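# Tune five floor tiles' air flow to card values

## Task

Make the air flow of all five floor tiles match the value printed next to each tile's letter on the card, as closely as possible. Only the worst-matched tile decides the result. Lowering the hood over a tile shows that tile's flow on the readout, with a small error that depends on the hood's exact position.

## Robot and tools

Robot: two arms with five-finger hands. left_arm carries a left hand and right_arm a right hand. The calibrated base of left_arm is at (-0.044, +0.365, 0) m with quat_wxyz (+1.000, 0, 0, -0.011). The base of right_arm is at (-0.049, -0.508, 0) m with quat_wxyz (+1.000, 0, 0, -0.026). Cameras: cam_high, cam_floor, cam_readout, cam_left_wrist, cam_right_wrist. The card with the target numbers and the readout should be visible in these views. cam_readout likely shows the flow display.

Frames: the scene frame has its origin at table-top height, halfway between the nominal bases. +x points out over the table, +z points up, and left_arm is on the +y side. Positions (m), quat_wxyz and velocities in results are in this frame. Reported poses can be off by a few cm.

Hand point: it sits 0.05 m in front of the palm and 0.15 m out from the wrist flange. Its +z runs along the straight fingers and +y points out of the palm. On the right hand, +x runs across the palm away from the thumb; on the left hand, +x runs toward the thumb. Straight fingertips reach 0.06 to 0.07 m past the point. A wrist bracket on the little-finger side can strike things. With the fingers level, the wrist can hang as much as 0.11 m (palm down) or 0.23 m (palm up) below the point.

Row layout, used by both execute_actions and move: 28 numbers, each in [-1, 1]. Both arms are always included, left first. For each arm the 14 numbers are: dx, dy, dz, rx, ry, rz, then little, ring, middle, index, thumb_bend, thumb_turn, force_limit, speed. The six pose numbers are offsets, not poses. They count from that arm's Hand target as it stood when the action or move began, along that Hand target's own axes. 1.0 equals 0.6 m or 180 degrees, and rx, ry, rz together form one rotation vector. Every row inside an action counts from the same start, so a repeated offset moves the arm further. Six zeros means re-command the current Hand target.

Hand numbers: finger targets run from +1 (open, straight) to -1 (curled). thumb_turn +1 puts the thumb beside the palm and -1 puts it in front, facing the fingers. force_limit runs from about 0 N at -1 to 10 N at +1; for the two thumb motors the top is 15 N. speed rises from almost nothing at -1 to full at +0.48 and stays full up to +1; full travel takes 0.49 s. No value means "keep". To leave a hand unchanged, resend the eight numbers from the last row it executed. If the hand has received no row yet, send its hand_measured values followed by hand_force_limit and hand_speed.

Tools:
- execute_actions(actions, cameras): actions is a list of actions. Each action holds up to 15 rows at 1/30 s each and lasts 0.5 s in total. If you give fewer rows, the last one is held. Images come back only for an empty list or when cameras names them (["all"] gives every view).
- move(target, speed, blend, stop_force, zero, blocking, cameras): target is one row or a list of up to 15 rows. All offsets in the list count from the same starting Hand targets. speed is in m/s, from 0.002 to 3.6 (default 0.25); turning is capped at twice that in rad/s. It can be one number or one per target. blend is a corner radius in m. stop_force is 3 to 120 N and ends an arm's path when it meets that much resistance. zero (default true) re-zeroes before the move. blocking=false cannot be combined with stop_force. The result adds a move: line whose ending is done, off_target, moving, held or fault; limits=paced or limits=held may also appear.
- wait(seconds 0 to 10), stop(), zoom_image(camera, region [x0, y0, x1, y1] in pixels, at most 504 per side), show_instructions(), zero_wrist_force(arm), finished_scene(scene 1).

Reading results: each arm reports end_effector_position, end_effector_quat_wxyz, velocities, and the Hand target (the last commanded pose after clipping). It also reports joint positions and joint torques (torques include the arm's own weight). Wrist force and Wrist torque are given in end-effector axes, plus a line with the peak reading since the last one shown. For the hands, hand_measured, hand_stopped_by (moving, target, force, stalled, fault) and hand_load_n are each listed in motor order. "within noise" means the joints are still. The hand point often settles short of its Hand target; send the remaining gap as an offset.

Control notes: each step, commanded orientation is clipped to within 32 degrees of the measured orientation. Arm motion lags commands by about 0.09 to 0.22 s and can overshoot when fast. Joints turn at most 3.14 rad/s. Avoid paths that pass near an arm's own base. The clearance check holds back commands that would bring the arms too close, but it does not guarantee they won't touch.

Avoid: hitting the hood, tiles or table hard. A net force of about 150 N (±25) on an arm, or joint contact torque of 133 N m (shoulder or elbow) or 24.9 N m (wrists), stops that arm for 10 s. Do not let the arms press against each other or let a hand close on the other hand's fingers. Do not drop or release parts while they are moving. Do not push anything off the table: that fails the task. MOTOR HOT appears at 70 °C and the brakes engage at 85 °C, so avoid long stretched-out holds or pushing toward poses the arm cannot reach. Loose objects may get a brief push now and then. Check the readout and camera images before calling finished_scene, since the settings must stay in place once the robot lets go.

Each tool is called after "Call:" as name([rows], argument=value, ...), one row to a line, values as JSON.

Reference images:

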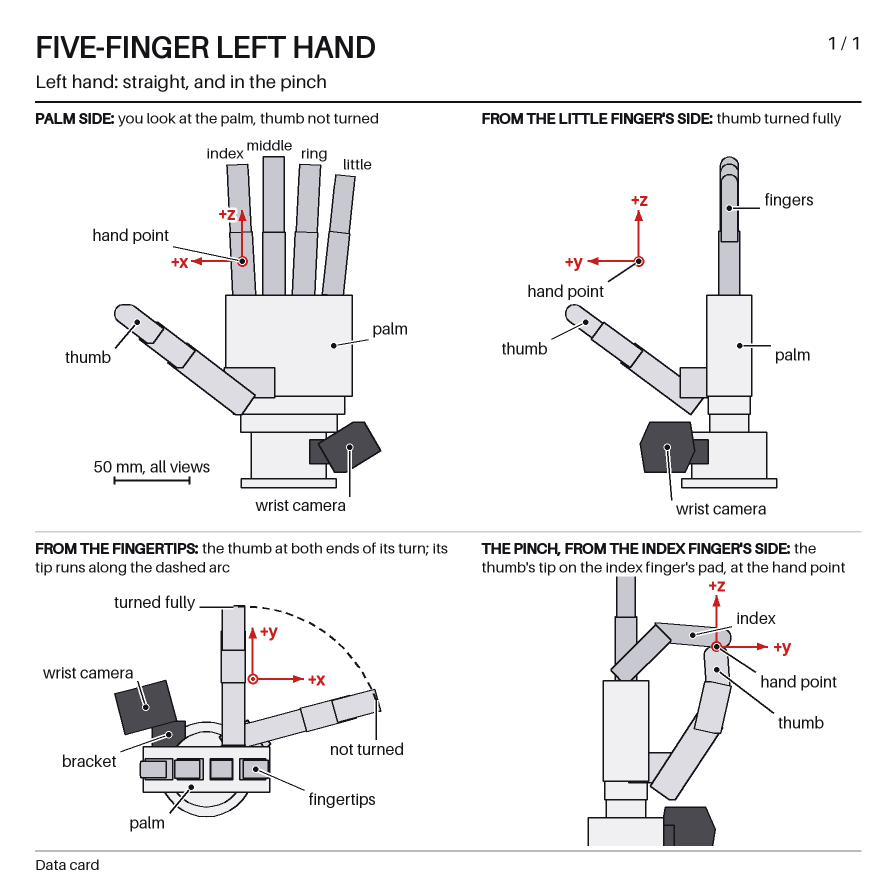

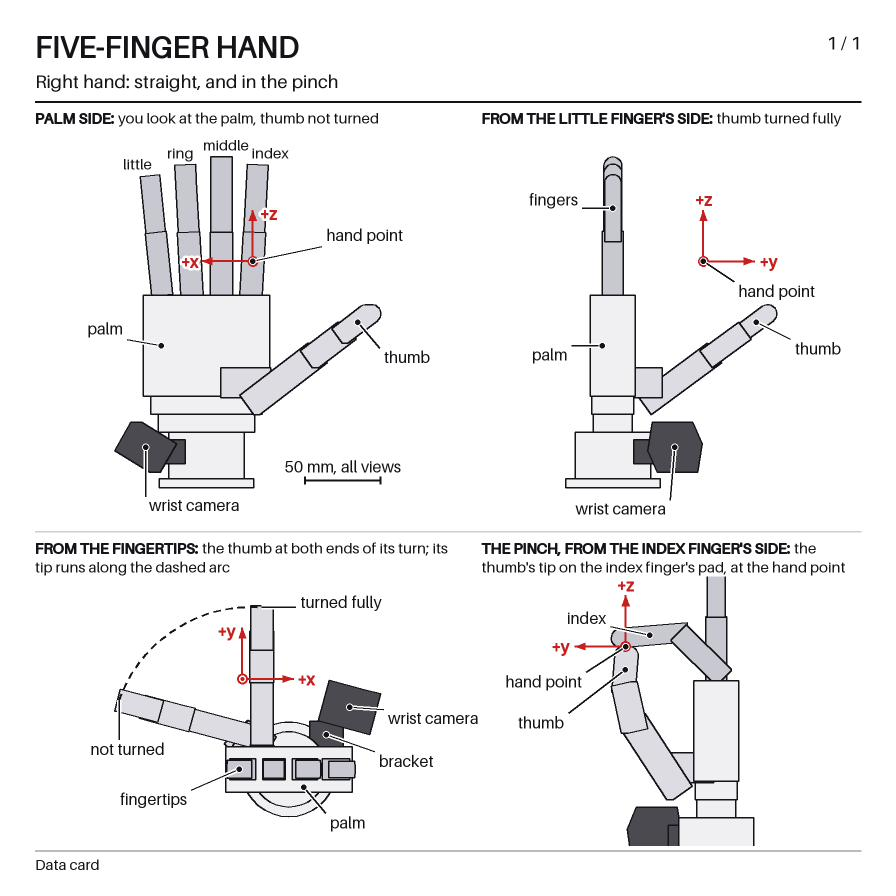

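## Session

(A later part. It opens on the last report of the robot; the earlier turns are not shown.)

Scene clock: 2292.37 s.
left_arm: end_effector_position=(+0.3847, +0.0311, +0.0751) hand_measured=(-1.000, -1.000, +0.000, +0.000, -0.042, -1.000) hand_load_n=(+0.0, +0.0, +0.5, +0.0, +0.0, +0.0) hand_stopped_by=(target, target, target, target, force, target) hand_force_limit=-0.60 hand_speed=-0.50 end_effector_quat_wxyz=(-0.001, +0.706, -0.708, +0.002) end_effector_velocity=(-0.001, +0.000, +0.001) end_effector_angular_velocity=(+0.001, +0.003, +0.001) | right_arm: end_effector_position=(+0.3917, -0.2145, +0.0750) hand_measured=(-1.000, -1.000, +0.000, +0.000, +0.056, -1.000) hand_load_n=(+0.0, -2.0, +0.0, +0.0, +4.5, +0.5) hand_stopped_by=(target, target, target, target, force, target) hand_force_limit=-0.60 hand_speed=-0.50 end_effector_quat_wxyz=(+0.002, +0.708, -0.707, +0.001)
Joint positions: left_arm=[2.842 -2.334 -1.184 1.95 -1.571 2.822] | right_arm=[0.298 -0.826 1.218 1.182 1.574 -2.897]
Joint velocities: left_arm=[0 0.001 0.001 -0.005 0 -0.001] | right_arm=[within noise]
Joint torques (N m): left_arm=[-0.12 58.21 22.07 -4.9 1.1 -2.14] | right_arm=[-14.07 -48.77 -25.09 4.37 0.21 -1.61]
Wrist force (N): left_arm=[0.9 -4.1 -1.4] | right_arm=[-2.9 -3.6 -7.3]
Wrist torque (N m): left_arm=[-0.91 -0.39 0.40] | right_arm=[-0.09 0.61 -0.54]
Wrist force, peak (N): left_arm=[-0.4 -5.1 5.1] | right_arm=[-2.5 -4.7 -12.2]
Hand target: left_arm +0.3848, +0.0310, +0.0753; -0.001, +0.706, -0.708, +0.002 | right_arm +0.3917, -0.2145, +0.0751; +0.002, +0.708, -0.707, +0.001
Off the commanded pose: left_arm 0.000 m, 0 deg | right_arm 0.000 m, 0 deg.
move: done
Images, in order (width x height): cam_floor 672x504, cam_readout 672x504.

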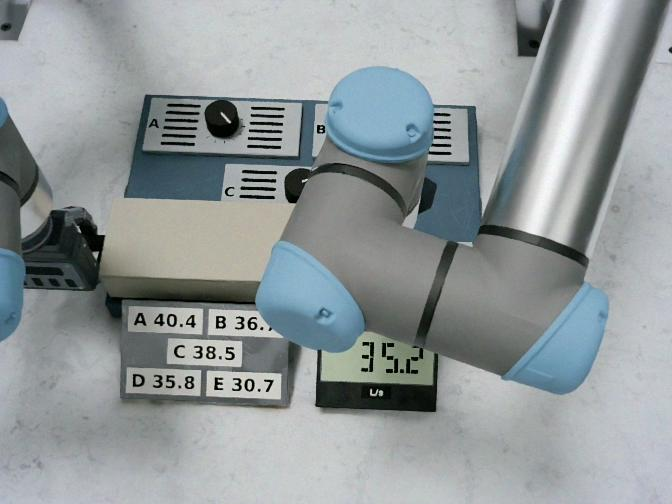

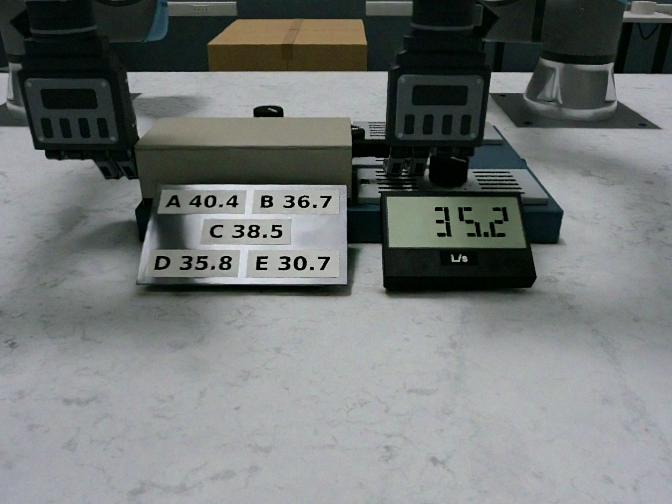

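Call:
move([
  [0,0,-0.015,0,0,0,-1,-1,0,0,-0.3,-1,-0.6,-0.5,0,0,-0.015,0,0,0,-1,-1,0,0,-0.3,-1,-0.6,-0.5],
  [0.000833,-0.000833,-0.015,0,0,0,-1,-1,0,0,-0.3,-1,-0.6,-0.5,0.000833,-0.000833,-0.015,0,0,0,-1,-1,0,0,-0.3,-1,-0.6,-0.5],
  [0.000833,-0.000833,0,0,0,0,-1,-1,0,0,-0.3,-1,-0.6,-0.5,0.000833,-0.000833,0,0,0,0,-1,-1,0,0,-0.3,-1,-0.6,-0.5],
], speed=0.06, blend=[0.001,0.001,0], cameras=["cam_readout"])

Call:
move([
  [0,0,-0.015,0,0,0,-1,-1,0,0,-0.3,-1,-0.6,-0.5,0,0,-0.015,0,0,0,-1,-1,0,0,-0.3,-1,-0.6,-0.5],
  [0.000833,-0.000833,-0.015,0,0,0,-1,-1,0,0,-0.3,-1,-0.6,-0.5,0.000833,-0.000833,-0.015,0,0,0,-1,-1,0,0,-0.3,-1,-0.6,-0.5],
  [0.000833,-0.000833,0,0,0,0,-1,-1,0,0,-0.3,-1,-0.6,-0.5,0.000833,-0.000833,0,0,0,0,-1,-1,0,0,-0.3,-1,-0.6,-0.5],
], speed=0.06, blend=[0.001,0.001,0], cameras=["cam_readout"])

Call:
move([
  [0,0,-0.015,0,0,0,-1,-1,0,0,-0.3,-1,-0.6,-0.5,0,0,-0.015,0,0,0,-1,-1,0,0,-0.3,-1,-0.6,-0.5],
  [0.000833,0.001167,-0.015,0,0,0,-1,-1,0,0,-0.3,-1,-0.6,-0.5,0.000833,-0.0005,-0.015,0,0,0,-1,-1,0,0,-0.3,-1,-0.6,-0.5],
  [0.000833,0.001167,0,0,0,0,-1,-1,0,0,-0.3,-1,-0.6,-0.5,0.000833,-0.0005,0,0,0,0,-1,-1,0,0,-0.3,-1,-0.6,-0.5],
], speed=0.06, blend=[0.001,0.001,0], cameras=["cam_readout"])

Call:
move([
  [0,0,-0.015,0,0,0,-1,-1,0,0,-0.3,-1,-0.6,-0.5,0,0,-0.015,0,0,0,-1,-1,0,0,-0.3,-1,-0.6,-0.5],
  [-0.000833,0.000833,-0.015,0,0,0,-1,-1,0,0,-0.3,-1,-0.6,-0.5,-0.000833,0.000833,-0.015,0,0,0,-1,-1,0,0,-0.3,-1,-0.6,-0.5],
  [-0.000833,0.000833,0,0,0,0,-1,-1,0,0,-0.3,-1,-0.6,-0.5,-0.000833,0.000833,0,0,0,0,-1,-1,0,0,-0.3,-1,-0.6,-0.5],
], speed=0.06, blend=[0.001,0.001,0], cameras=["cam_readout"])

Call:
move([
  [0,0,-0.015,0,0,0,-1,-1,0,0,-0.3,-1,-0.6,-0.5,0,0,-0.015,0,0,0,-1,-1,0,0,-0.3,-1,-0.6,-0.5],
  [-0.000833,0.000833,-0.015,0,0,0,-1,-1,0,0,-0.3,-1,-0.6,-0.5,-0.000833,0.000833,-0.015,0,0,0,-1,-1,0,0,-0.3,-1,-0.6,-0.5],
  [-0.000833,0.000833,0,0,0,0,-1,-1,0,0,-0.3,-1,-0.6,-0.5,-0.000833,0.000833,0,0,0,0,-1,-1,0,0,-0.3,-1,-0.6,-0.5],
], speed=0.06, blend=[0.001,0.001,0], cameras=["cam_readout"])

Call:
move([
  [0,0,-0.015,0,0,0,-1,-1,0,0,-0.3,-1,-0.6,-0.5,0,0,-0.015,0,0,0,-1,-1,0,0,-0.3,-1,-0.6,-0.5],
  [-0.000833,0.000833,-0.015,0,0,0,-1,-1,0,0,-0.3,-1,-0.6,-0.5,-0.000833,0.000833,-0.015,0,0,0,-1,-1,0,0,-0.3,-1,-0.6,-0.5],
  [-0.000833,0.000833,0,0,0,0,-1,-1,0,0,-0.3,-1,-0.6,-0.5,-0.000833,0.000833,0,0,0,0,-1,-1,0,0,-0.3,-1,-0.6,-0.5],
], speed=0.06, blend=[0.001,0.001,0], cameras=["cam_readout"])

Call:
move([
  [0,0,-0.015,0,0,0,-1,-1,0,0,-0.3,-1,-0.6,-0.5,0,0,-0.015,0,0,0,-1,-1,0,0,-0.3,-1,-0.6,-0.5],
  [-0.000833,-0.001333,-0.015,0,0,0,-1,-1,0,0,-0.3,-1,-0.6,-0.5,-0.000833,0.002,-0.015,0,0,0,-1,-1,0,0,-0.3,-1,-0.6,-0.5],
  [-0.000833,-0.001333,0,0,0,0,-1,-1,0,0,-0.3,-1,-0.6,-0.5,-0.000833,0.002,0,0,0,0,-1,-1,0,0,-0.3,-1,-0.6,-0.5],
], speed=0.06, blend=[0.001,0.001,0], cameras=["cam_readout"])

Call:
move([
  [0,0,-0.015,0,0,0,-1,-1,0,0,-0.3,-1,-0.6,-0.5,0,0,-0.015,0,0,0,-1,-1,0,0,-0.3,-1,-0.6,-0.5],
  [0.000833,-0.000833,-0.015,0,0,0,-1,-1,0,0,-0.3,-1,-0.6,-0.5,0.000833,-0.000833,-0.015,0,0,0,-1,-1,0,0,-0.3,-1,-0.6,-0.5],
  [0.000833,-0.000833,0,0,0,0,-1,-1,0,0,-0.3,-1,-0.6,-0.5,0.000833,-0.000833,0,0,0,0,-1,-1,0,0,-0.3,-1,-0.6,-0.5],
], speed=0.06, blend=[0.001,0.001,0], cameras=["cam_readout"])

Call:
move([
  [0,0,-0.015,0,0,0,-1,-1,0,0,-0.3,-1,-0.6,-0.5,0,0,-0.015,0,0,0,-1,-1,0,0,-0.3,-1,-0.6,-0.5],
  [0.000833,-0.000833,-0.015,0,0,0,-1,-1,0,0,-0.3,-1,-0.6,-0.5,0.000833,-0.000833,-0.015,0,0,0,-1,-1,0,0,-0.3,-1,-0.6,-0.5],
  [0.000833,-0.000833,0,0,0,0,-1,-1,0,0,-0.3,-1,-0.6,-0.5,0.000833,-0.000833,0,0,0,0,-1,-1,0,0,-0.3,-1,-0.6,-0.5],
], speed=0.06, blend=[0.001,0.001,0], cameras=["cam_readout"])

Call:
move([
  [0,0,-0.015,0,0,0,-1,-1,0,0,-0.3,-1,-0.6,-0.5,0,0,-0.015,0,0,0,-1,-1,0,0,-0.3,-1,-0.6,-0.5],
  [0.000833,-0.000833,-0.015,0,0,0,-1,-1,0,0,-0.3,-1,-0.6,-0.5,0.000833,-0.000833,-0.015,0,0,0,-1,-1,0,0,-0.3,-1,-0.6,-0.5],
  [0.000833,-0.000833,0,0,0,0,-1,-1,0,0,-0.3,-1,-0.6,-0.5,0.000833,-0.000833,0,0,0,0,-1,-1,0,0,-0.3,-1,-0.6,-0.5],
], speed=0.06, blend=[0.001,0.001,0], cameras=["cam_readout"])

Call:
move([
  [0,0,-0.015,0,0,0,-1,-1,0,0,-0.3,-1,-0.6,-0.5,0,0,-0.015,0,0,0,-1,-1,0,0,-0.3,-1,-0.6,-0.5],
  [-0.000833,0.002667,-0.015,0,0,0,-1,-1,0,0,-0.3,-1,-0.6,-0.5,-0.000833,0.001,-0.015,0,0,0,-1,-1,0,0,-0.3,-1,-0.6,-0.5],
  [-0.000833,0.002667,0,0,0,0,-1,-1,0,0,-0.3,-1,-0.6,-0.5,-0.000833,0.001,0,0,0,0,-1,-1,0,0,-0.3,-1,-0.6,-0.5],
], speed=0.06, blend=[0.001,0.001,0], cameras=["cam_readout"])

Scene clock: 2327.33 s.
left_arm: end_effector_position=(+0.3852, +0.0305, +0.0752) hand_measured=(-1.000, -1.000, +0.000, +0.000, -0.042, -1.000) hand_load_n=(+0.0, +0.0, +0.0, +0.0, +0.0, +0.0) hand_stopped_by=(target, target, target, target, force, target) hand_force_limit=-0.60 hand_speed=-0.50 end_effector_quat_wxyz=(-0.001, +0.706, -0.708, +0.002) | right_arm: end_effector_position=(+0.3922, -0.2151, +0.0750) hand_measured=(-1.000, -1.000, +0.000, +0.000, +0.056, -1.000) hand_load_n=(+0.0, -1.5, +0.5, +0.0, +4.5, +0.5) hand_stopped_by=(target, target, target, target, force, target) hand_force_limit=-0.60 hand_speed=-0.50 end_effector_quat_wxyz=(+0.002, +0.708, -0.707, +0.001)
Joint positions: left_arm=[2.841 -2.335 -1.181 1.948 -1.571 2.822] | right_arm=[0.296 -0.825 1.217 1.182 1.574 -2.898]
Joint torques (N m): left_arm=[0.5 57.55 22.82 -4.52 0.07 -0.49] | right_arm=[-0.06 -50.4 -24.3 4.94 0.65 0.37]
Wrist force (N): left_arm=[0.8 -4.0 -1.3] | right_arm=[-2.3 -2.6 -3.6]
Wrist torque (N m): left_arm=[-0.89 -0.38 0.49] | right_arm=[-0.07 0.52 -0.36]
Wrist force, peak (N): left_arm=[2.4 -3.9 4.2] | right_arm=[-2.5 -4.5 -12.0]
Hand target: left_arm +0.3853, +0.0305, +0.0753; -0.001, +0.706, -0.708, +0.002 | right_arm +0.3922, -0.2150, +0.0751; +0.002, +0.708, -0.707, +0.001
Off the commanded pose: left_arm 0.000 m, 0 deg | right_arm 0.000 m, 0 deg.
move: done; blend cut to 0.0004 m at target 1, 0.0004 m at target 2
Images, in order (width x height): cam_readout 672x504.

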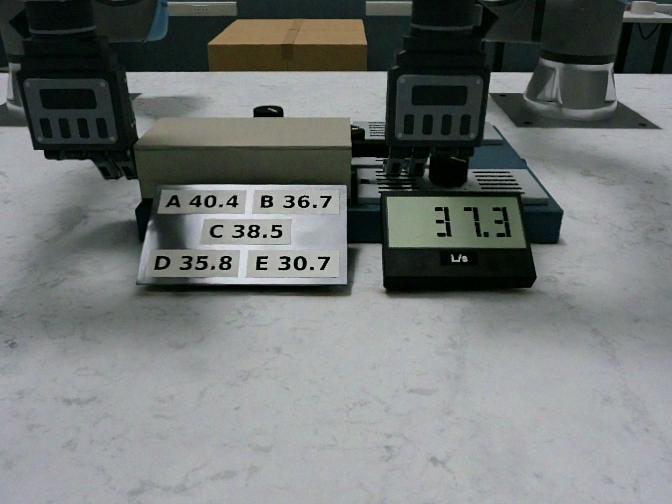

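Scene clock: 2328.10 s.
left_arm: end_effector_position=(+0.3857, +0.0301, +0.0752) hand_measured=(-1.000, -1.000, +0.000, +0.000, -0.042, -1.000) hand_load_n=(+0.0, +0.0, +0.0, +0.0, +0.0, +0.0) hand_stopped_by=(target, target, target, target, force, target) hand_force_limit=-0.60 hand_speed=-0.50 end_effector_quat_wxyz=(-0.001, +0.706, -0.708, +0.002) end_effector_velocity=(+0.000, +0.001, +0.002) end_effector_angular_velocity=(+0.000, +0.000, +0.000) | right_arm: end_effector_position=(+0.3927, -0.2155, +0.0750) hand_measured=(-1.000, -1.000, +0.000, +0.000, +0.056, -1.000) hand_load_n=(+0.0, -1.5, +0.0, +0.0, +4.0, +0.5) hand_stopped_by=(target, target, target, target, force, target) hand_force_limit=-0.60 hand_speed=-0.50 end_effector_quat_wxyz=(+0.002, +0.708, -0.707, +0.001)
Joint positions: left_arm=[2.84 -2.337 -1.178 1.947 -1.571 2.821] | right_arm=[0.295 -0.825 1.216 1.183 1.574 -2.899]
Joint velocities: left_arm=[0.001 0.003 0.002 -0.005 0 0.001] | right_arm=[within noise]
Joint torques (N m): left_arm=[-8.49 56.49 21.21 -4.41 1.63 -2.17] | right_arm=[-14.6 -50.31 -26.34 5.12 0.17 -1.57]
Wrist force (N): left_arm=[0.5 -4.0 -1.3] | right_arm=[-3.0 -2.6 -2.6]
Wrist torque (N m): left_arm=[-0.90 -0.34 0.51] | right_arm=[-0.09 0.51 -0.36]
Wrist force, peak (N): left_arm=[-0.6 -4.4 4.0] | right_arm=[-2.5 -4.7 -11.7]
Hand target: left_arm +0.3858, +0.0300, +0.0754; -0.001, +0.706, -0.708, +0.002 | right_arm +0.3927, -0.2155, +0.0751; +0.002, +0.708, -0.707, +0.001
Off the commanded pose: left_arm 0.000 m, 0 deg | right_arm 0.000 m, 0 deg.
move: done; blend cut to 0.0004 m at target 1, 0.0004 m at target 2
Images, in order (width x height): cam_readout 672x504.

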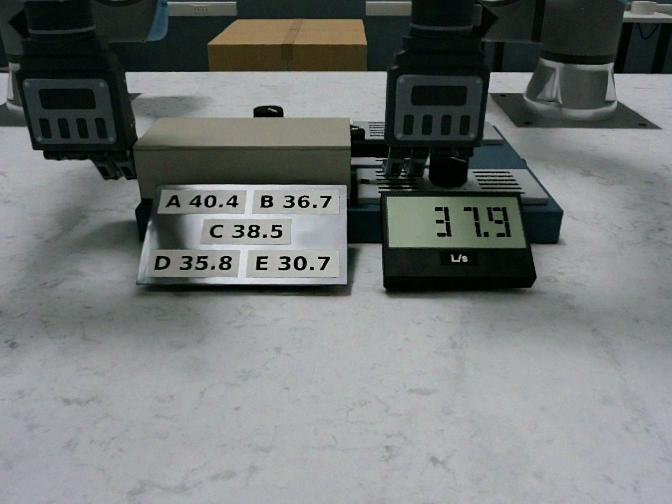

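Scene clock: 2328.87 s.
left_arm: end_effector_position=(+0.3850, +0.0295, +0.0752) hand_measured=(-1.000, -1.000, +0.000, +0.000, -0.042, -1.000) hand_load_n=(+0.0, +0.0, +0.5, +0.0, +0.0, +0.0) hand_stopped_by=(target, target, target, target, force, target) hand_force_limit=-0.60 hand_speed=-0.50 end_effector_quat_wxyz=(-0.001, +0.706, -0.708, +0.002) | right_arm: end_effector_position=(+0.3930, -0.2161, +0.0750) hand_measured=(-1.000, -1.000, +0.000, +0.000, +0.056, -1.000) hand_load_n=(+0.0, -1.5, -0.5, +0.0, +4.5, +0.5) hand_stopped_by=(target, target, target, target, force, target) hand_force_limit=-0.60 hand_speed=-0.50 end_effector_quat_wxyz=(+0.002, +0.708, -0.707, +0.001)
Joint positions: left_arm=[2.839 -2.336 -1.179 1.948 -1.571 2.82] | right_arm=[0.294 -0.825 1.216 1.183 1.574 -2.9]
Joint torques (N m): left_arm=[5.93 56.48 22.54 -4.47 -0.55 1.86] | right_arm=[-1.38 -50.45 -26.29 4.86 -0.23 -0.03]
Wrist force (N): left_arm=[0.5 -4.0 -1.2] | right_arm=[-2.5 -2.8 -3.1]
Wrist torque (N m): left_arm=[-0.90 -0.33 0.51] | right_arm=[-0.12 0.52 -0.38]
Wrist force, peak (N): left_arm=[2.3 -3.7 4.2] | right_arm=[-2.4 -4.4 -12.3]
Hand target: left_arm +0.3851, +0.0295, +0.0753; -0.001, +0.706, -0.708, +0.002 | right_arm +0.3930, -0.2160, +0.0751; +0.002, +0.708, -0.707, +0.001
Off the commanded pose: left_arm 0.000 m, 0 deg | right_arm 0.000 m, 0 deg.
move: done; blend cut to 0.0004 m at target 1, 0.0004 m at target 2
Images, in order (width x height): cam_readout 672x504.

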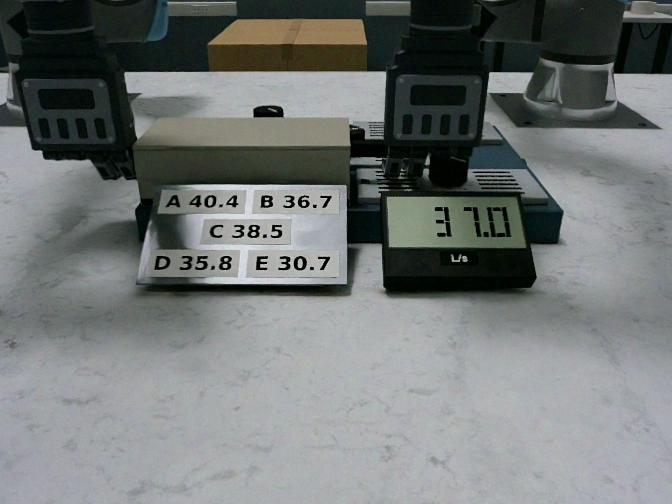

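Scene clock: 2329.63 s.
left_arm: end_effector_position=(+0.3845, +0.0301, +0.0752) hand_measured=(-1.000, -1.000, +0.000, +0.000, -0.042, -1.000) hand_load_n=(+0.0, +0.0, +0.0, +0.0, +0.0, +0.0) hand_stopped_by=(target, target, target, target, force, target) hand_force_limit=-0.60 hand_speed=-0.50 end_effector_quat_wxyz=(-0.001, +0.706, -0.708, +0.002) | right_arm: end_effector_position=(+0.3925, -0.2155, +0.0750) hand_measured=(-1.000, -1.000, +0.000, +0.000, +0.056, -1.000) hand_load_n=(+0.0, -2.0, +0.0, +0.0, +4.5, +0.5) hand_stopped_by=(target, target, target, target, force, target) hand_force_limit=-0.60 hand_speed=-0.50 end_effector_quat_wxyz=(+0.002, +0.708, -0.707, +0.001) end_effector_velocity=(-0.001, +0.000, +0.001) end_effector_angular_velocity=(-0.001, +0.003, +0.001)
Joint positions: left_arm=[2.84 -2.334 -1.182 1.949 -1.571 2.82] | right_arm=[0.296 -0.825 1.217 1.182 1.574 -2.899]
Joint velocities: left_arm=[within noise] | right_arm=[0 -0.001 -0.001 0.005 0 -0.001]
Joint torques (N m): left_arm=[-0.86 57.81 21.72 -4.4 0.13 -0.19] | right_arm=[3.55 -50.01 -25.83 5.01 -0.56 -1.29]
Wrist force (N): left_arm=[0.8 -3.9 -1.5] | right_arm=[-2.2 -3.1 -3.7]
Wrist torque (N m): left_arm=[-0.87 -0.39 0.42] | right_arm=[-0.10 0.51 -0.51]
Wrist force, peak (N): left_arm=[2.3 -4.1 4.7] | right_arm=[-2.6 -5.2 -11.8]
Hand target: left_arm +0.3846, +0.0300, +0.0753; -0.001, +0.706, -0.708, +0.002 | right_arm +0.3925, -0.2155, +0.0751; +0.002, +0.708, -0.707, +0.001
Off the commanded pose: left_arm 0.000 m, 0 deg | right_arm 0.000 m, 0 deg.
move: done; blend cut to 0.0004 m at target 1, 0.0004 m at target 2
Images, in order (width x height): cam_readout 672x504.

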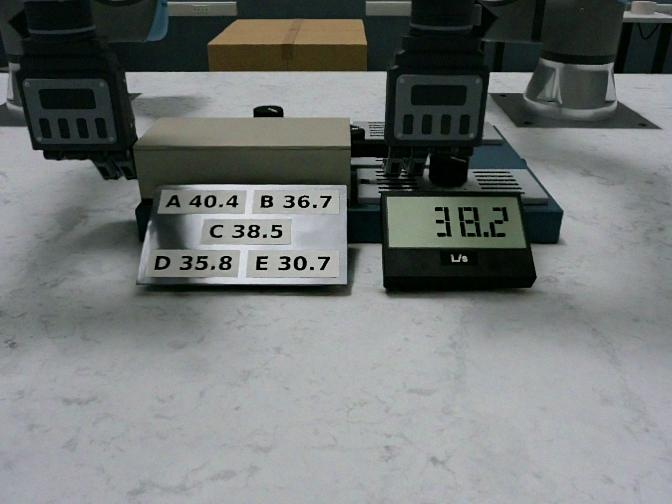

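Scene clock: 2330.40 s.
left_arm: end_effector_position=(+0.3840, +0.0306, +0.0752) hand_measured=(-1.000, -1.000, +0.000, +0.000, -0.042, -1.000) hand_load_n=(+0.0, +0.0, +0.0, +0.0, +0.0, +0.0) hand_stopped_by=(target, target, target, target, force, target) hand_force_limit=-0.60 hand_speed=-0.50 end_effector_quat_wxyz=(-0.001, +0.706, -0.708, +0.002) | right_arm: end_effector_position=(+0.3920, -0.2150, +0.0750) hand_measured=(-1.000, -1.000, +0.000, +0.000, +0.056, -1.000) hand_load_n=(+0.0, -1.5, +0.0, +0.0, +4.0, +0.5) hand_stopped_by=(target, target, target, target, force, target) hand_force_limit=-0.60 hand_speed=-0.50 end_effector_quat_wxyz=(+0.002, +0.708, -0.707, +0.001)
Joint positions: left_arm=[2.84 -2.333 -1.185 1.95 -1.571 2.821] | right_arm=[0.297 -0.826 1.218 1.182 1.574 -2.898]
Joint torques (N m): left_arm=[6.75 57.35 20.97 -4.54 1.5 2.07] | right_arm=[4.04 -50.07 -25.13 4.93 -1.16 0.21]
Wrist force (N): left_arm=[0.4 -4.0 -1.4] | right_arm=[-2.3 -3.5 -3.1]
Wrist torque (N m): left_arm=[-0.89 -0.33 0.37] | right_arm=[-0.14 0.50 -0.51]
Wrist force, peak (N): left_arm=[2.5 -3.5 4.3] | right_arm=[-2.1 -4.9 -12.0]
Hand target: left_arm +0.3841, +0.0305, +0.0753; -0.001, +0.706, -0.708, +0.002 | right_arm +0.3920, -0.2150, +0.0751; +0.002, +0.708, -0.707, +0.001
Off the commanded pose: left_arm 0.000 m, 0 deg | right_arm 0.000 m, 0 deg.
move: done; blend cut to 0.0004 m at target 1, 0.0004 m at target 2
Images, in order (width x height): cam_readout 672x504.

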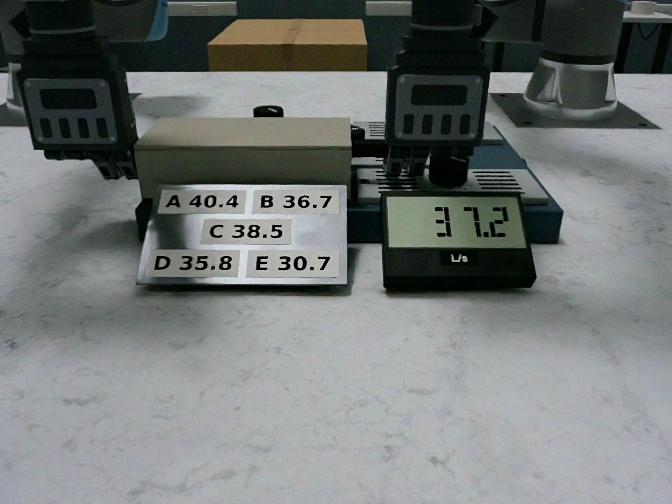

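Scene clock: 2331.17 s.
left_arm: end_effector_position=(+0.3835, +0.0311, +0.0752) hand_measured=(-1.000, -1.000, +0.000, +0.000, -0.042, -1.000) hand_load_n=(+0.0, +0.0, +0.0, +0.0, +0.0, +0.0) hand_stopped_by=(target, target, target, target, force, target) hand_force_limit=-0.60 hand_speed=-0.50 end_effector_quat_wxyz=(-0.001, +0.706, -0.708, +0.002) end_effector_velocity=(-0.001, +0.000, +0.002) end_effector_angular_velocity=(+0.001, +0.003, -0.001) | right_arm: end_effector_position=(+0.3915, -0.2145, +0.0750) hand_measured=(-1.000, -1.000, +0.000, +0.000, +0.056, -1.000) hand_load_n=(+0.0, -1.5, +0.0, +0.0, +4.0, +0.5) hand_stopped_by=(target, target, target, target, force, target) hand_force_limit=-0.60 hand_speed=-0.50 end_effector_quat_wxyz=(+0.002, +0.708, -0.707, +0.001)
Joint positions: left_arm=[2.841 -2.331 -1.188 1.952 -1.571 2.822] | right_arm=[0.298 -0.826 1.219 1.181 1.574 -2.896]
Joint velocities: left_arm=[-0.001 0.001 0.001 -0.005 0 0] | right_arm=[within noise]
Joint torques (N m): left_arm=[-1.86 57.39 22.48 -4.76 -0.33 -0.39] | right_arm=[2.05 -50.56 -25.48 4.93 -0.72 -0.86]
Wrist force (N): left_arm=[0.8 -3.9 -1.4] | right_arm=[-2.4 -3.5 -2.5]
Wrist torque (N m): left_arm=[-0.87 -0.39 0.40] | right_arm=[-0.13 0.49 -0.51]
Wrist force, peak (N): left_arm=[0.6 -4.2 4.4] | right_arm=[-2.5 -5.1 -11.7]
Hand target: left_arm +0.3836, +0.0310, +0.0753; -0.001, +0.706, -0.708, +0.002 | right_arm +0.3915, -0.2145, +0.0751; +0.002, +0.708, -0.707, +0.001
Off the commanded pose: left_arm 0.000 m, 0 deg | right_arm 0.000 m, 0 deg.
move: done; blend cut to 0.0004 m at target 1, 0.0004 m at target 2
Images, in order (width x height): cam_readout 672x504.

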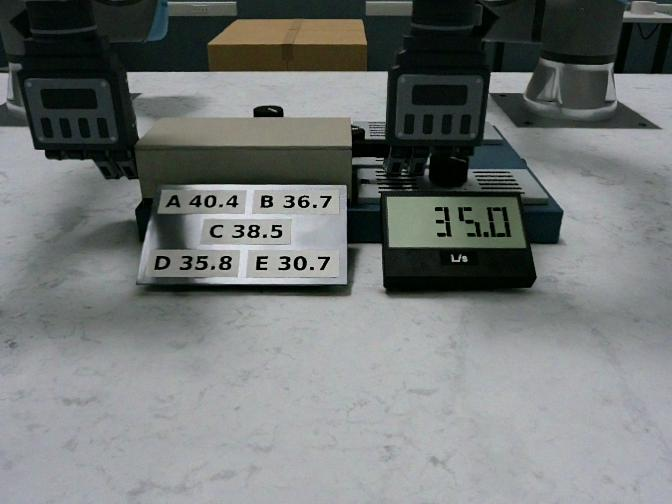

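Scene clock: 2331.93 s.
left_arm: end_effector_position=(+0.3844, +0.0316, +0.0752) hand_measured=(-1.000, -1.000, +0.000, +0.000, -0.042, -1.000) hand_load_n=(+0.5, +0.0, +0.0, +0.0, +0.0, +0.0) hand_stopped_by=(target, target, target, target, force, target) hand_force_limit=-0.60 hand_speed=-0.50 end_effector_quat_wxyz=(-0.001, +0.706, -0.708, +0.002) | right_arm: end_effector_position=(+0.3903, -0.2140, +0.0750) hand_measured=(-1.000, -1.000, +0.000, +0.000, +0.054, -1.000) hand_load_n=(+0.0, -1.5, +0.5, +0.0, +3.0, +0.5) hand_stopped_by=(target, target, target, target, force, target) hand_force_limit=-0.60 hand_speed=-0.50 end_effector_quat_wxyz=(+0.002, +0.708, -0.707, +0.001) end_effector_velocity=(-0.001, +0.000, +0.002) end_effector_angular_velocity=(-0.001, +0.003, +0.000)
Joint positions: left_arm=[2.842 -2.332 -1.186 1.951 -1.571 2.823] | right_arm=[0.299 -0.828 1.222 1.18 1.574 -2.895]
Joint velocities: left_arm=[within noise] | right_arm=[0 -0.001 -0.001 0.006 0 0]
Joint torques (N m): left_arm=[-4.01 56.76 22.71 -4.78 0.07 -0.53] | right_arm=[0.79 -51.88 -24.79 5.39 -0.37 -0.92]
Wrist force (N): left_arm=[0.7 -4.1 -1.3] | right_arm=[-2.2 -3.9 -2.2]
Wrist torque (N m): left_arm=[-0.91 -0.38 0.39] | right_arm=[-0.15 0.46 -0.47]
Wrist force, peak (N): left_arm=[2.5 -3.7 4.6] | right_arm=[-2.2 -5.7 -10.1]
Hand target: left_arm +0.3844, +0.0315, +0.0753; -0.001, +0.706, -0.708, +0.002 | right_arm +0.3903, -0.2140, +0.0751; +0.002, +0.708, -0.707, +0.001
Off the commanded pose: left_arm 0.000 m, 0 deg | right_arm 0.000 m, 0 deg.
move: done; blend cut to 0.0006 m at target 1, 0.0006 m at target 2
Images, in order (width x height): cam_readout 672x504.

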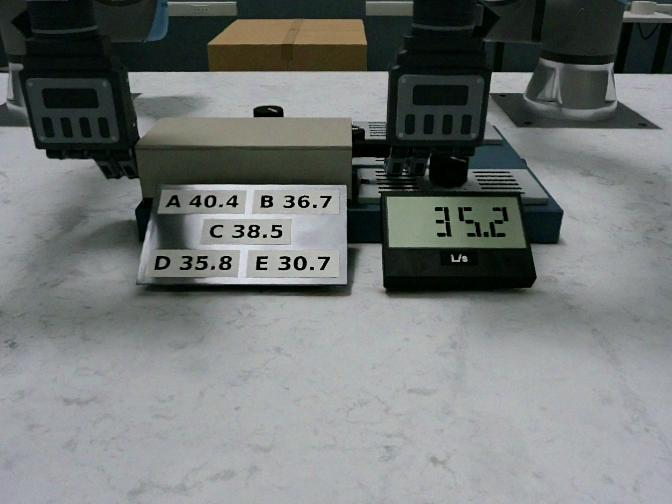

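Scene clock: 2332.70 s.
left_arm: end_effector_position=(+0.3848, +0.0310, +0.0752) hand_measured=(-1.000, -1.000, +0.000, +0.000, -0.042, -1.000) hand_load_n=(-0.5, +0.0, +0.0, +0.0, +0.0, +0.0) hand_stopped_by=(target, target, target, target, force, target) hand_force_limit=-0.60 hand_speed=-0.50 end_effector_quat_wxyz=(-0.001, +0.706, -0.708, +0.002) | right_arm: end_effector_position=(+0.3908, -0.2145, +0.0750) hand_measured=(-1.000, -1.000, +0.000, +0.000, +0.054, -1.000) hand_load_n=(+0.0, -1.0, +0.0, +0.0, +3.5, +0.5) hand_stopped_by=(target, target, target, target, force, target) hand_force_limit=-0.60 hand_speed=-0.50 end_effector_quat_wxyz=(+0.002, +0.708, -0.707, +0.001)
Joint positions: left_arm=[2.842 -2.334 -1.183 1.95 -1.571 2.822] | right_arm=[0.298 -0.828 1.222 1.18 1.574 -2.896]
Joint torques (N m): left_arm=[-2.54 56.62 21.88 -4.51 1.46 -0.67] | right_arm=[-13.79 -51.62 -25.02 5.02 -0.11 0.08]
Wrist force (N): left_arm=[0.8 -4.0 -1.4] | right_arm=[-2.4 -3.1 -2.0]
Wrist torque (N m): left_arm=[-0.89 -0.38 0.49] | right_arm=[-0.13 0.46 -0.33]
Wrist force, peak (N): left_arm=[2.5 -4.0 4.5] | right_arm=[-2.5 -4.9 -9.5]
Hand target: left_arm +0.3849, +0.0310, +0.0753; -0.001, +0.706, -0.708, +0.002 | right_arm +0.3908, -0.2145, +0.0751; +0.002, +0.708, -0.707, +0.001
Off the commanded pose: left_arm 0.000 m, 0 deg | right_arm 0.000 m, 0 deg.
move: done; blend cut to 0.0004 m at target 1, 0.0004 m at target 2
Images, in order (width x height): cam_readout 672x504.

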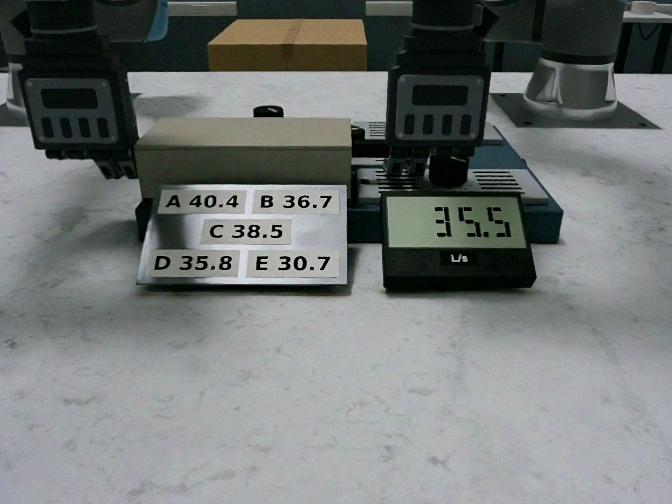

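Scene clock: 2333.47 s.
left_arm: end_effector_position=(+0.3853, +0.0305, +0.0752) hand_measured=(-1.000, -1.000, +0.000, +0.000, -0.042, -1.000) hand_load_n=(+0.0, +0.0, +0.0, +0.0, +0.0, +0.0) hand_stopped_by=(target, target, target, target, force, target) hand_force_limit=-0.60 hand_speed=-0.50 end_effector_quat_wxyz=(-0.001, +0.706, -0.708, +0.002) end_effector_velocity=(-0.001, -0.001, +0.002) end_effector_angular_velocity=(+0.000, +0.002, -0.001) | right_arm: end_effector_position=(+0.3913, -0.2151, +0.0750) hand_measured=(-1.000, -1.000, +0.000, +0.000, +0.054, -1.000) hand_load_n=(+0.0, -1.0, +0.0, +0.0, +3.0, +0.5) hand_stopped_by=(target, target, target, target, force, target) hand_force_limit=-0.60 hand_speed=-0.50 end_effector_quat_wxyz=(+0.002, +0.708, -0.707, +0.001)
Joint positions: left_arm=[2.841 -2.335 -1.18 1.948 -1.571 2.822] | right_arm=[0.297 -0.827 1.221 1.181 1.574 -2.897]
Joint velocities: left_arm=[-0.001 0.001 0.002 -0.005 0.001 -0.001] | right_arm=[within noise]
Joint torques (N m): left_arm=[-4.62 56.48 21.79 -4.7 -0.77 -2.29] | right_arm=[-0.71 -52.72 -24.9 5.05 0.41 -1.52]
Wrist force (N): left_arm=[1.0 -4.0 -1.3] | right_arm=[-2.2 -3.2 -2.0]
Wrist torque (N m): left_arm=[-0.89 -0.41 0.54] | right_arm=[-0.13 0.43 -0.32]
Wrist force, peak (N): left_arm=[2.4 -3.6 4.3] | right_arm=[-2.3 -4.7 -9.6]
Hand target: left_arm +0.3854, +0.0305, +0.0753; -0.001, +0.706, -0.708, +0.002 | right_arm +0.3913, -0.2150, +0.0751; +0.002, +0.708, -0.707, +0.001
Off the commanded pose: left_arm 0.000 m, 0 deg | right_arm 0.000 m, 0 deg.
move: done; blend cut to 0.0004 m at target 1, 0.0004 m at target 2
Images, in order (width x height): cam_readout 672x504.

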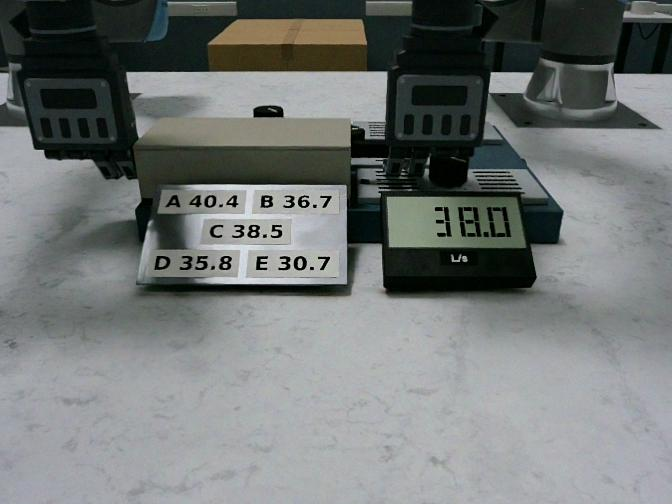

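Scene clock: 2334.23 s.
left_arm: end_effector_position=(+0.3858, +0.0300, +0.0752) hand_measured=(-1.000, -1.000, +0.000, +0.000, -0.042, -1.000) hand_load_n=(+0.0, +0.0, +0.0, +0.0, +0.0, +0.0) hand_stopped_by=(target, target, target, target, force, target) hand_force_limit=-0.60 hand_speed=-0.50 end_effector_quat_wxyz=(-0.001, +0.706, -0.708, +0.002) | right_arm: end_effector_position=(+0.3918, -0.2155, +0.0750) hand_measured=(-1.000, -1.000, +0.000, +0.000, +0.054, -1.000) hand_load_n=(+0.0, -1.0, +0.0, +0.0, +3.0, +1.0) hand_stopped_by=(target, target, target, target, force, target) hand_force_limit=-0.60 hand_speed=-0.50 end_effector_quat_wxyz=(+0.002, +0.708, -0.707, +0.001)
Joint positions: left_arm=[2.84 -2.337 -1.177 1.947 -1.571 2.821] | right_arm=[0.296 -0.827 1.22 1.181 1.574 -2.899]
Joint torques (N m): left_arm=[-1.47 57.34 22.44 -4.62 0.39 -0.32] | right_arm=[-14.03 -51.25 -27.07 5.31 1 -0.08]
Wrist force (N): left_arm=[0.8 -3.9 -1.1] | right_arm=[-2.7 -3.4 -1.6]
Wrist torque (N m): left_arm=[-0.88 -0.38 0.52] | right_arm=[-0.13 0.43 -0.31]
Wrist force, peak (N): left_arm=[-0.2 -4.4 4.0] | right_arm=[-2.1 -4.9 -9.8]
Hand target: left_arm +0.3859, +0.0300, +0.0754; -0.001, +0.706, -0.708, +0.002 | right_arm +0.3918, -0.2155, +0.0751; +0.002, +0.708, -0.707, +0.001
Off the commanded pose: left_arm 0.000 m, 0 deg | right_arm 0.000 m, 0 deg.
move: done; blend cut to 0.0004 m at target 1, 0.0004 m at target 2
Images, in order (width x height): cam_readout 672x504.

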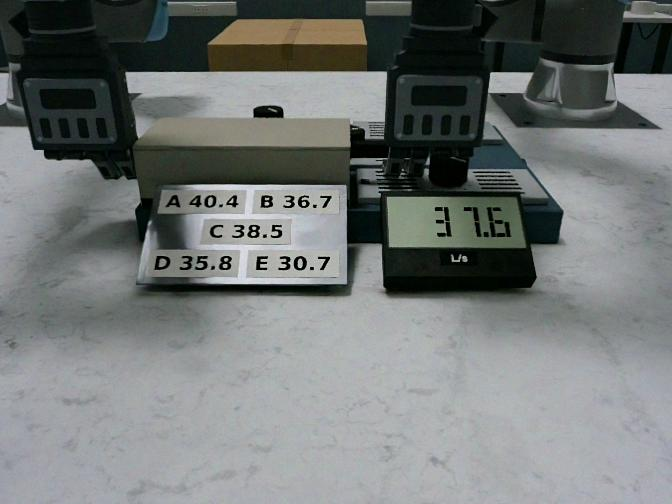

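Scene clock: 2335.00 s.
left_arm: end_effector_position=(+0.3842, +0.0306, +0.0752) hand_measured=(-1.000, -1.000, +0.000, +0.000, -0.042, -1.000) hand_load_n=(+0.0, +0.5, +0.0, +0.0, +0.0, +0.0) hand_stopped_by=(target, target, target, target, force, target) hand_force_limit=-0.60 hand_speed=-0.50 end_effector_quat_wxyz=(-0.001, +0.706, -0.708, +0.002) | right_arm: end_effector_position=(+0.3912, -0.2151, +0.0750) hand_measured=(-1.000, -1.000, +0.000, +0.000, +0.056, -1.000) hand_load_n=(+0.0, -1.0, +0.0, +0.0, +3.5, +0.5) hand_stopped_by=(target, target, target, target, force, target) hand_force_limit=-0.60 hand_speed=-0.50 end_effector_quat_wxyz=(+0.002, +0.708, -0.707, +0.001) end_effector_velocity=(-0.001, +0.000, +0.002) end_effector_angular_velocity=(+0.000, +0.001, +0.001)
Joint positions: left_arm=[2.84 -2.333 -1.184 1.95 -1.571 2.821] | right_arm=[0.297 -0.827 1.221 1.18 1.574 -2.897]
Joint velocities: left_arm=[within noise] | right_arm=[0.001 -0.002 -0.001 0.005 0 -0.001]
Joint torques (N m): left_arm=[-2.64 58.18 21.92 -4.55 1.41 1.38] | right_arm=[15.21 -51.48 -27.4 5.28 1.03 -1.21]
Wrist force (N): left_arm=[0.8 -4.2 -1.1] | right_arm=[-2.0 -2.8 -1.5]
Wrist torque (N m): left_arm=[-0.94 -0.37 0.53] | right_arm=[-0.13 0.46 -0.45]
Wrist force, peak (N): left_arm=[2.6 -3.8 4.2] | right_arm=[-2.4 -4.9 -10.2]
Hand target: left_arm +0.3843, +0.0305, +0.0753; -0.001, +0.706, -0.708, +0.002 | right_arm +0.3912, -0.2150, +0.0751; +0.002, +0.708, -0.707, +0.001
Off the commanded pose: left_arm 0.000 m, 0 deg | right_arm 0.000 m, 0 deg.
move: done; blend cut to 0.0008 m at target 1, 0.0008 m at target 2
Images, in order (width x height): cam_readout 672x504.

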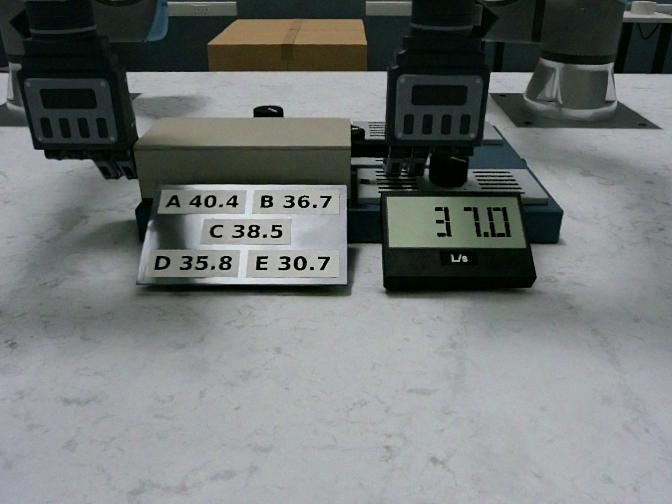

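Call:
move([
  [0,0,0,0,0,0,-1,-1,0,0,1,-1,-0.5,0, 0,0,0,0,0,0,-1,-1,0,0,-0.3,-1,-0.6,-0.5],
  [0,-0.0133,0.0025,0.125,0,0,-1,-1,0,0,1,-1,-0.5,0, 0,0,0,0,0,0,-1,-1,0,0,-0.3,-1,-0.6,-0.5],
  [0,-0.0267,0.005,0.25,0,0,-1,-1,0,0,1,-1,-0.5,0, 0,0,0,0,0,0,-1,-1,0,0,-0.3,-1,-0.6,-0.5],
  [0,-0.0267,-0.1333,0.25,0,0,-1,-1,0,0,1,-1,-0.5,0, 0,0,0,0,0,0,-1,-1,0,0,-0.3,-1,-0.6,-0.5],
], speed=[0.15,0.15,0.15,0.25], blend=[0,0.002,0.002,0])

Call:
move(target=[-0.0788,0.2432,-0.1608,0.0478,-0.0211,-0.0181,-1,-1,0.2,0.2,1,-1,-0.5,0, 0,0,0,0,0,0,-1,-1,0,0,-0.3,-1,-0.6,-0.5], speed=0.3, cameras=["cam_floor"])

Call:
zoom_image(camera="cam_floor", region=[285, 60, 505, 225])

Scene clock: 2364.07 s.
left_arm: end_effector_position=(+0.4000, +0.0306, +0.1553) hand_measured=(-1.000, -1.000, +0.000, +0.000, +1.000, -1.000) hand_load_n=(+0.0, +0.0, +0.0, +0.0, +0.0, +0.0) hand_stopped_by=(target, target, target, target, target, target) hand_force_limit=-0.50 hand_speed=0.00 end_effector_quat_wxyz=(-0.271, +0.652, -0.654, +0.273) end_effector_velocity=(-0.001, +0.000, +0.000) end_effector_angular_velocity=(+0.002, +0.003, -0.001) | right_arm: end_effector_position=(+0.3912, -0.2150, +0.0751) hand_measured=(-1.000, -1.000, +0.000, +0.000, +0.056, -1.000) hand_load_n=(+0.0, -1.0, +0.0, +0.0, +6.0, -0.5) hand_stopped_by=(target, target, target, target, force, target) hand_force_limit=-0.60 hand_speed=-0.50 end_effector_quat_wxyz=(+0.002, +0.708, -0.707, +0.001)
Joint positions: left_arm=[2.7 -1.847 -1.634 2.644 -1.891 2.804] | right_arm=[0.297 -0.827 1.221 1.181 1.574 -2.897]
Joint velocities: left_arm=[-0.001 -0.001 0.002 -0.005 0 0] | right_arm=[within noise]
Joint torques (N m): left_arm=[7.44 30.15 22.86 -2.68 -1.73 -2.12] | right_arm=[9.18 -50.03 -22.95 1.99 0.3 -1.6]
Wrist force (N): left_arm=[0.2 -5.3 0.4] | right_arm=[-2.4 -0.9 -1.1]
Wrist torque (N m): left_arm=[-1.38 -0.11 0.62] | right_arm=[-0.05 0.48 -0.52]
Wrist force, peak (N): left_arm=[0.2 -6.8 -1.5] | right_arm=[-2.0 -3.2 -1.5]
Hand target: left_arm +0.4000, +0.0306, +0.1554; -0.271, +0.652, -0.654, +0.273 | right_arm +0.3912, -0.2150, +0.0751; +0.002, +0.708, -0.707, +0.001
Off the commanded pose: left_arm 0.000 m, 0 deg | right_arm 0.000 m, 0 deg.
move: done

Scene clock: 2365.20 s.
left_arm: end_effector_position=(+0.2288, +0.0784, +0.1197) hand_measured=(-1.000, -1.000, +0.200, +0.200, +1.000, -1.000) hand_load_n=(+0.0, +0.0, +0.0, +0.0, +0.0, +0.0) hand_stopped_by=(target, target, target, target, target, target) hand_force_limit=-0.50 hand_speed=0.00 end_effector_quat_wxyz=(-0.333, +0.657, -0.603, +0.306) end_effector_velocity=(+0.000, +0.001, +0.000) end_effector_angular_velocity=(+0.001, -0.003, +0.002) | right_arm: end_effector_position=(+0.3912, -0.2150, +0.0751) hand_measured=(-1.000, -1.000, +0.000, +0.000, +0.056, -1.000) hand_load_n=(+0.0, -1.0, +0.0, +0.0, +6.0, -0.5) hand_stopped_by=(target, target, target, target, force, target) hand_force_limit=-0.60 hand_speed=-0.50 end_effector_quat_wxyz=(+0.002, +0.708, -0.707, +0.001)
Joint positions: left_arm=[2.439 -1.556 -2.129 2.871 -2.193 2.587] | right_arm=[0.297 -0.827 1.221 1.181 1.574 -2.897]
Joint velocities: left_arm=[-0.002 0.001 -0.002 0.001 -0.005 -0.002] | right_arm=[within noise]
Joint torques (N m): left_arm=[-8.28 27.81 9.07 1.2 -2.05 -2.17] | right_arm=[0.96 -49.19 -19.19 1.55 0.27 -1.71]
Wrist force (N): left_arm=[0.5 -5.8 1.0] | right_arm=[-2.3 -1.0 -1.3]
Wrist torque (N m): left_arm=[-1.45 -0.14 0.63] | right_arm=[-0.07 0.48 -0.52]
Wrist force, peak (N): left_arm=[0.7 -7.3 1.9] | right_arm=[-2.5 -1.1 -1.5]
Hand target: left_arm +0.2289, +0.0783, +0.1197; -0.333, +0.657, -0.603, +0.307 | right_arm +0.3912, -0.2150, +0.0751; +0.002, +0.708, -0.707, +0.001
Off the commanded pose: left_arm 0.000 m, 0 deg | right_arm 0.000 m, 0 deg.
move: done
Images, in order (width x height): cam_floor 672x504.

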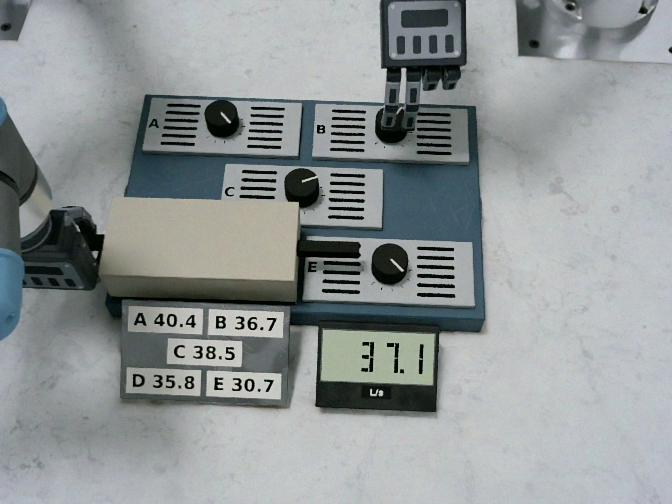

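Scaled by 2.291 from the camera's 672x504 image, which has a finer 960x720 frame.

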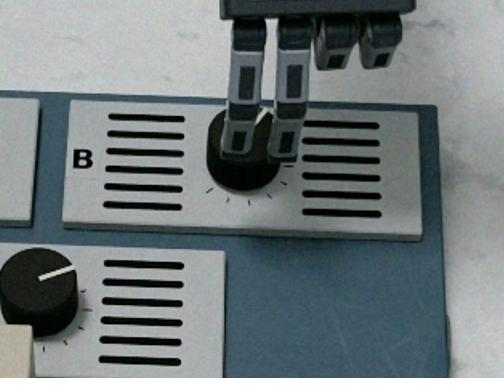

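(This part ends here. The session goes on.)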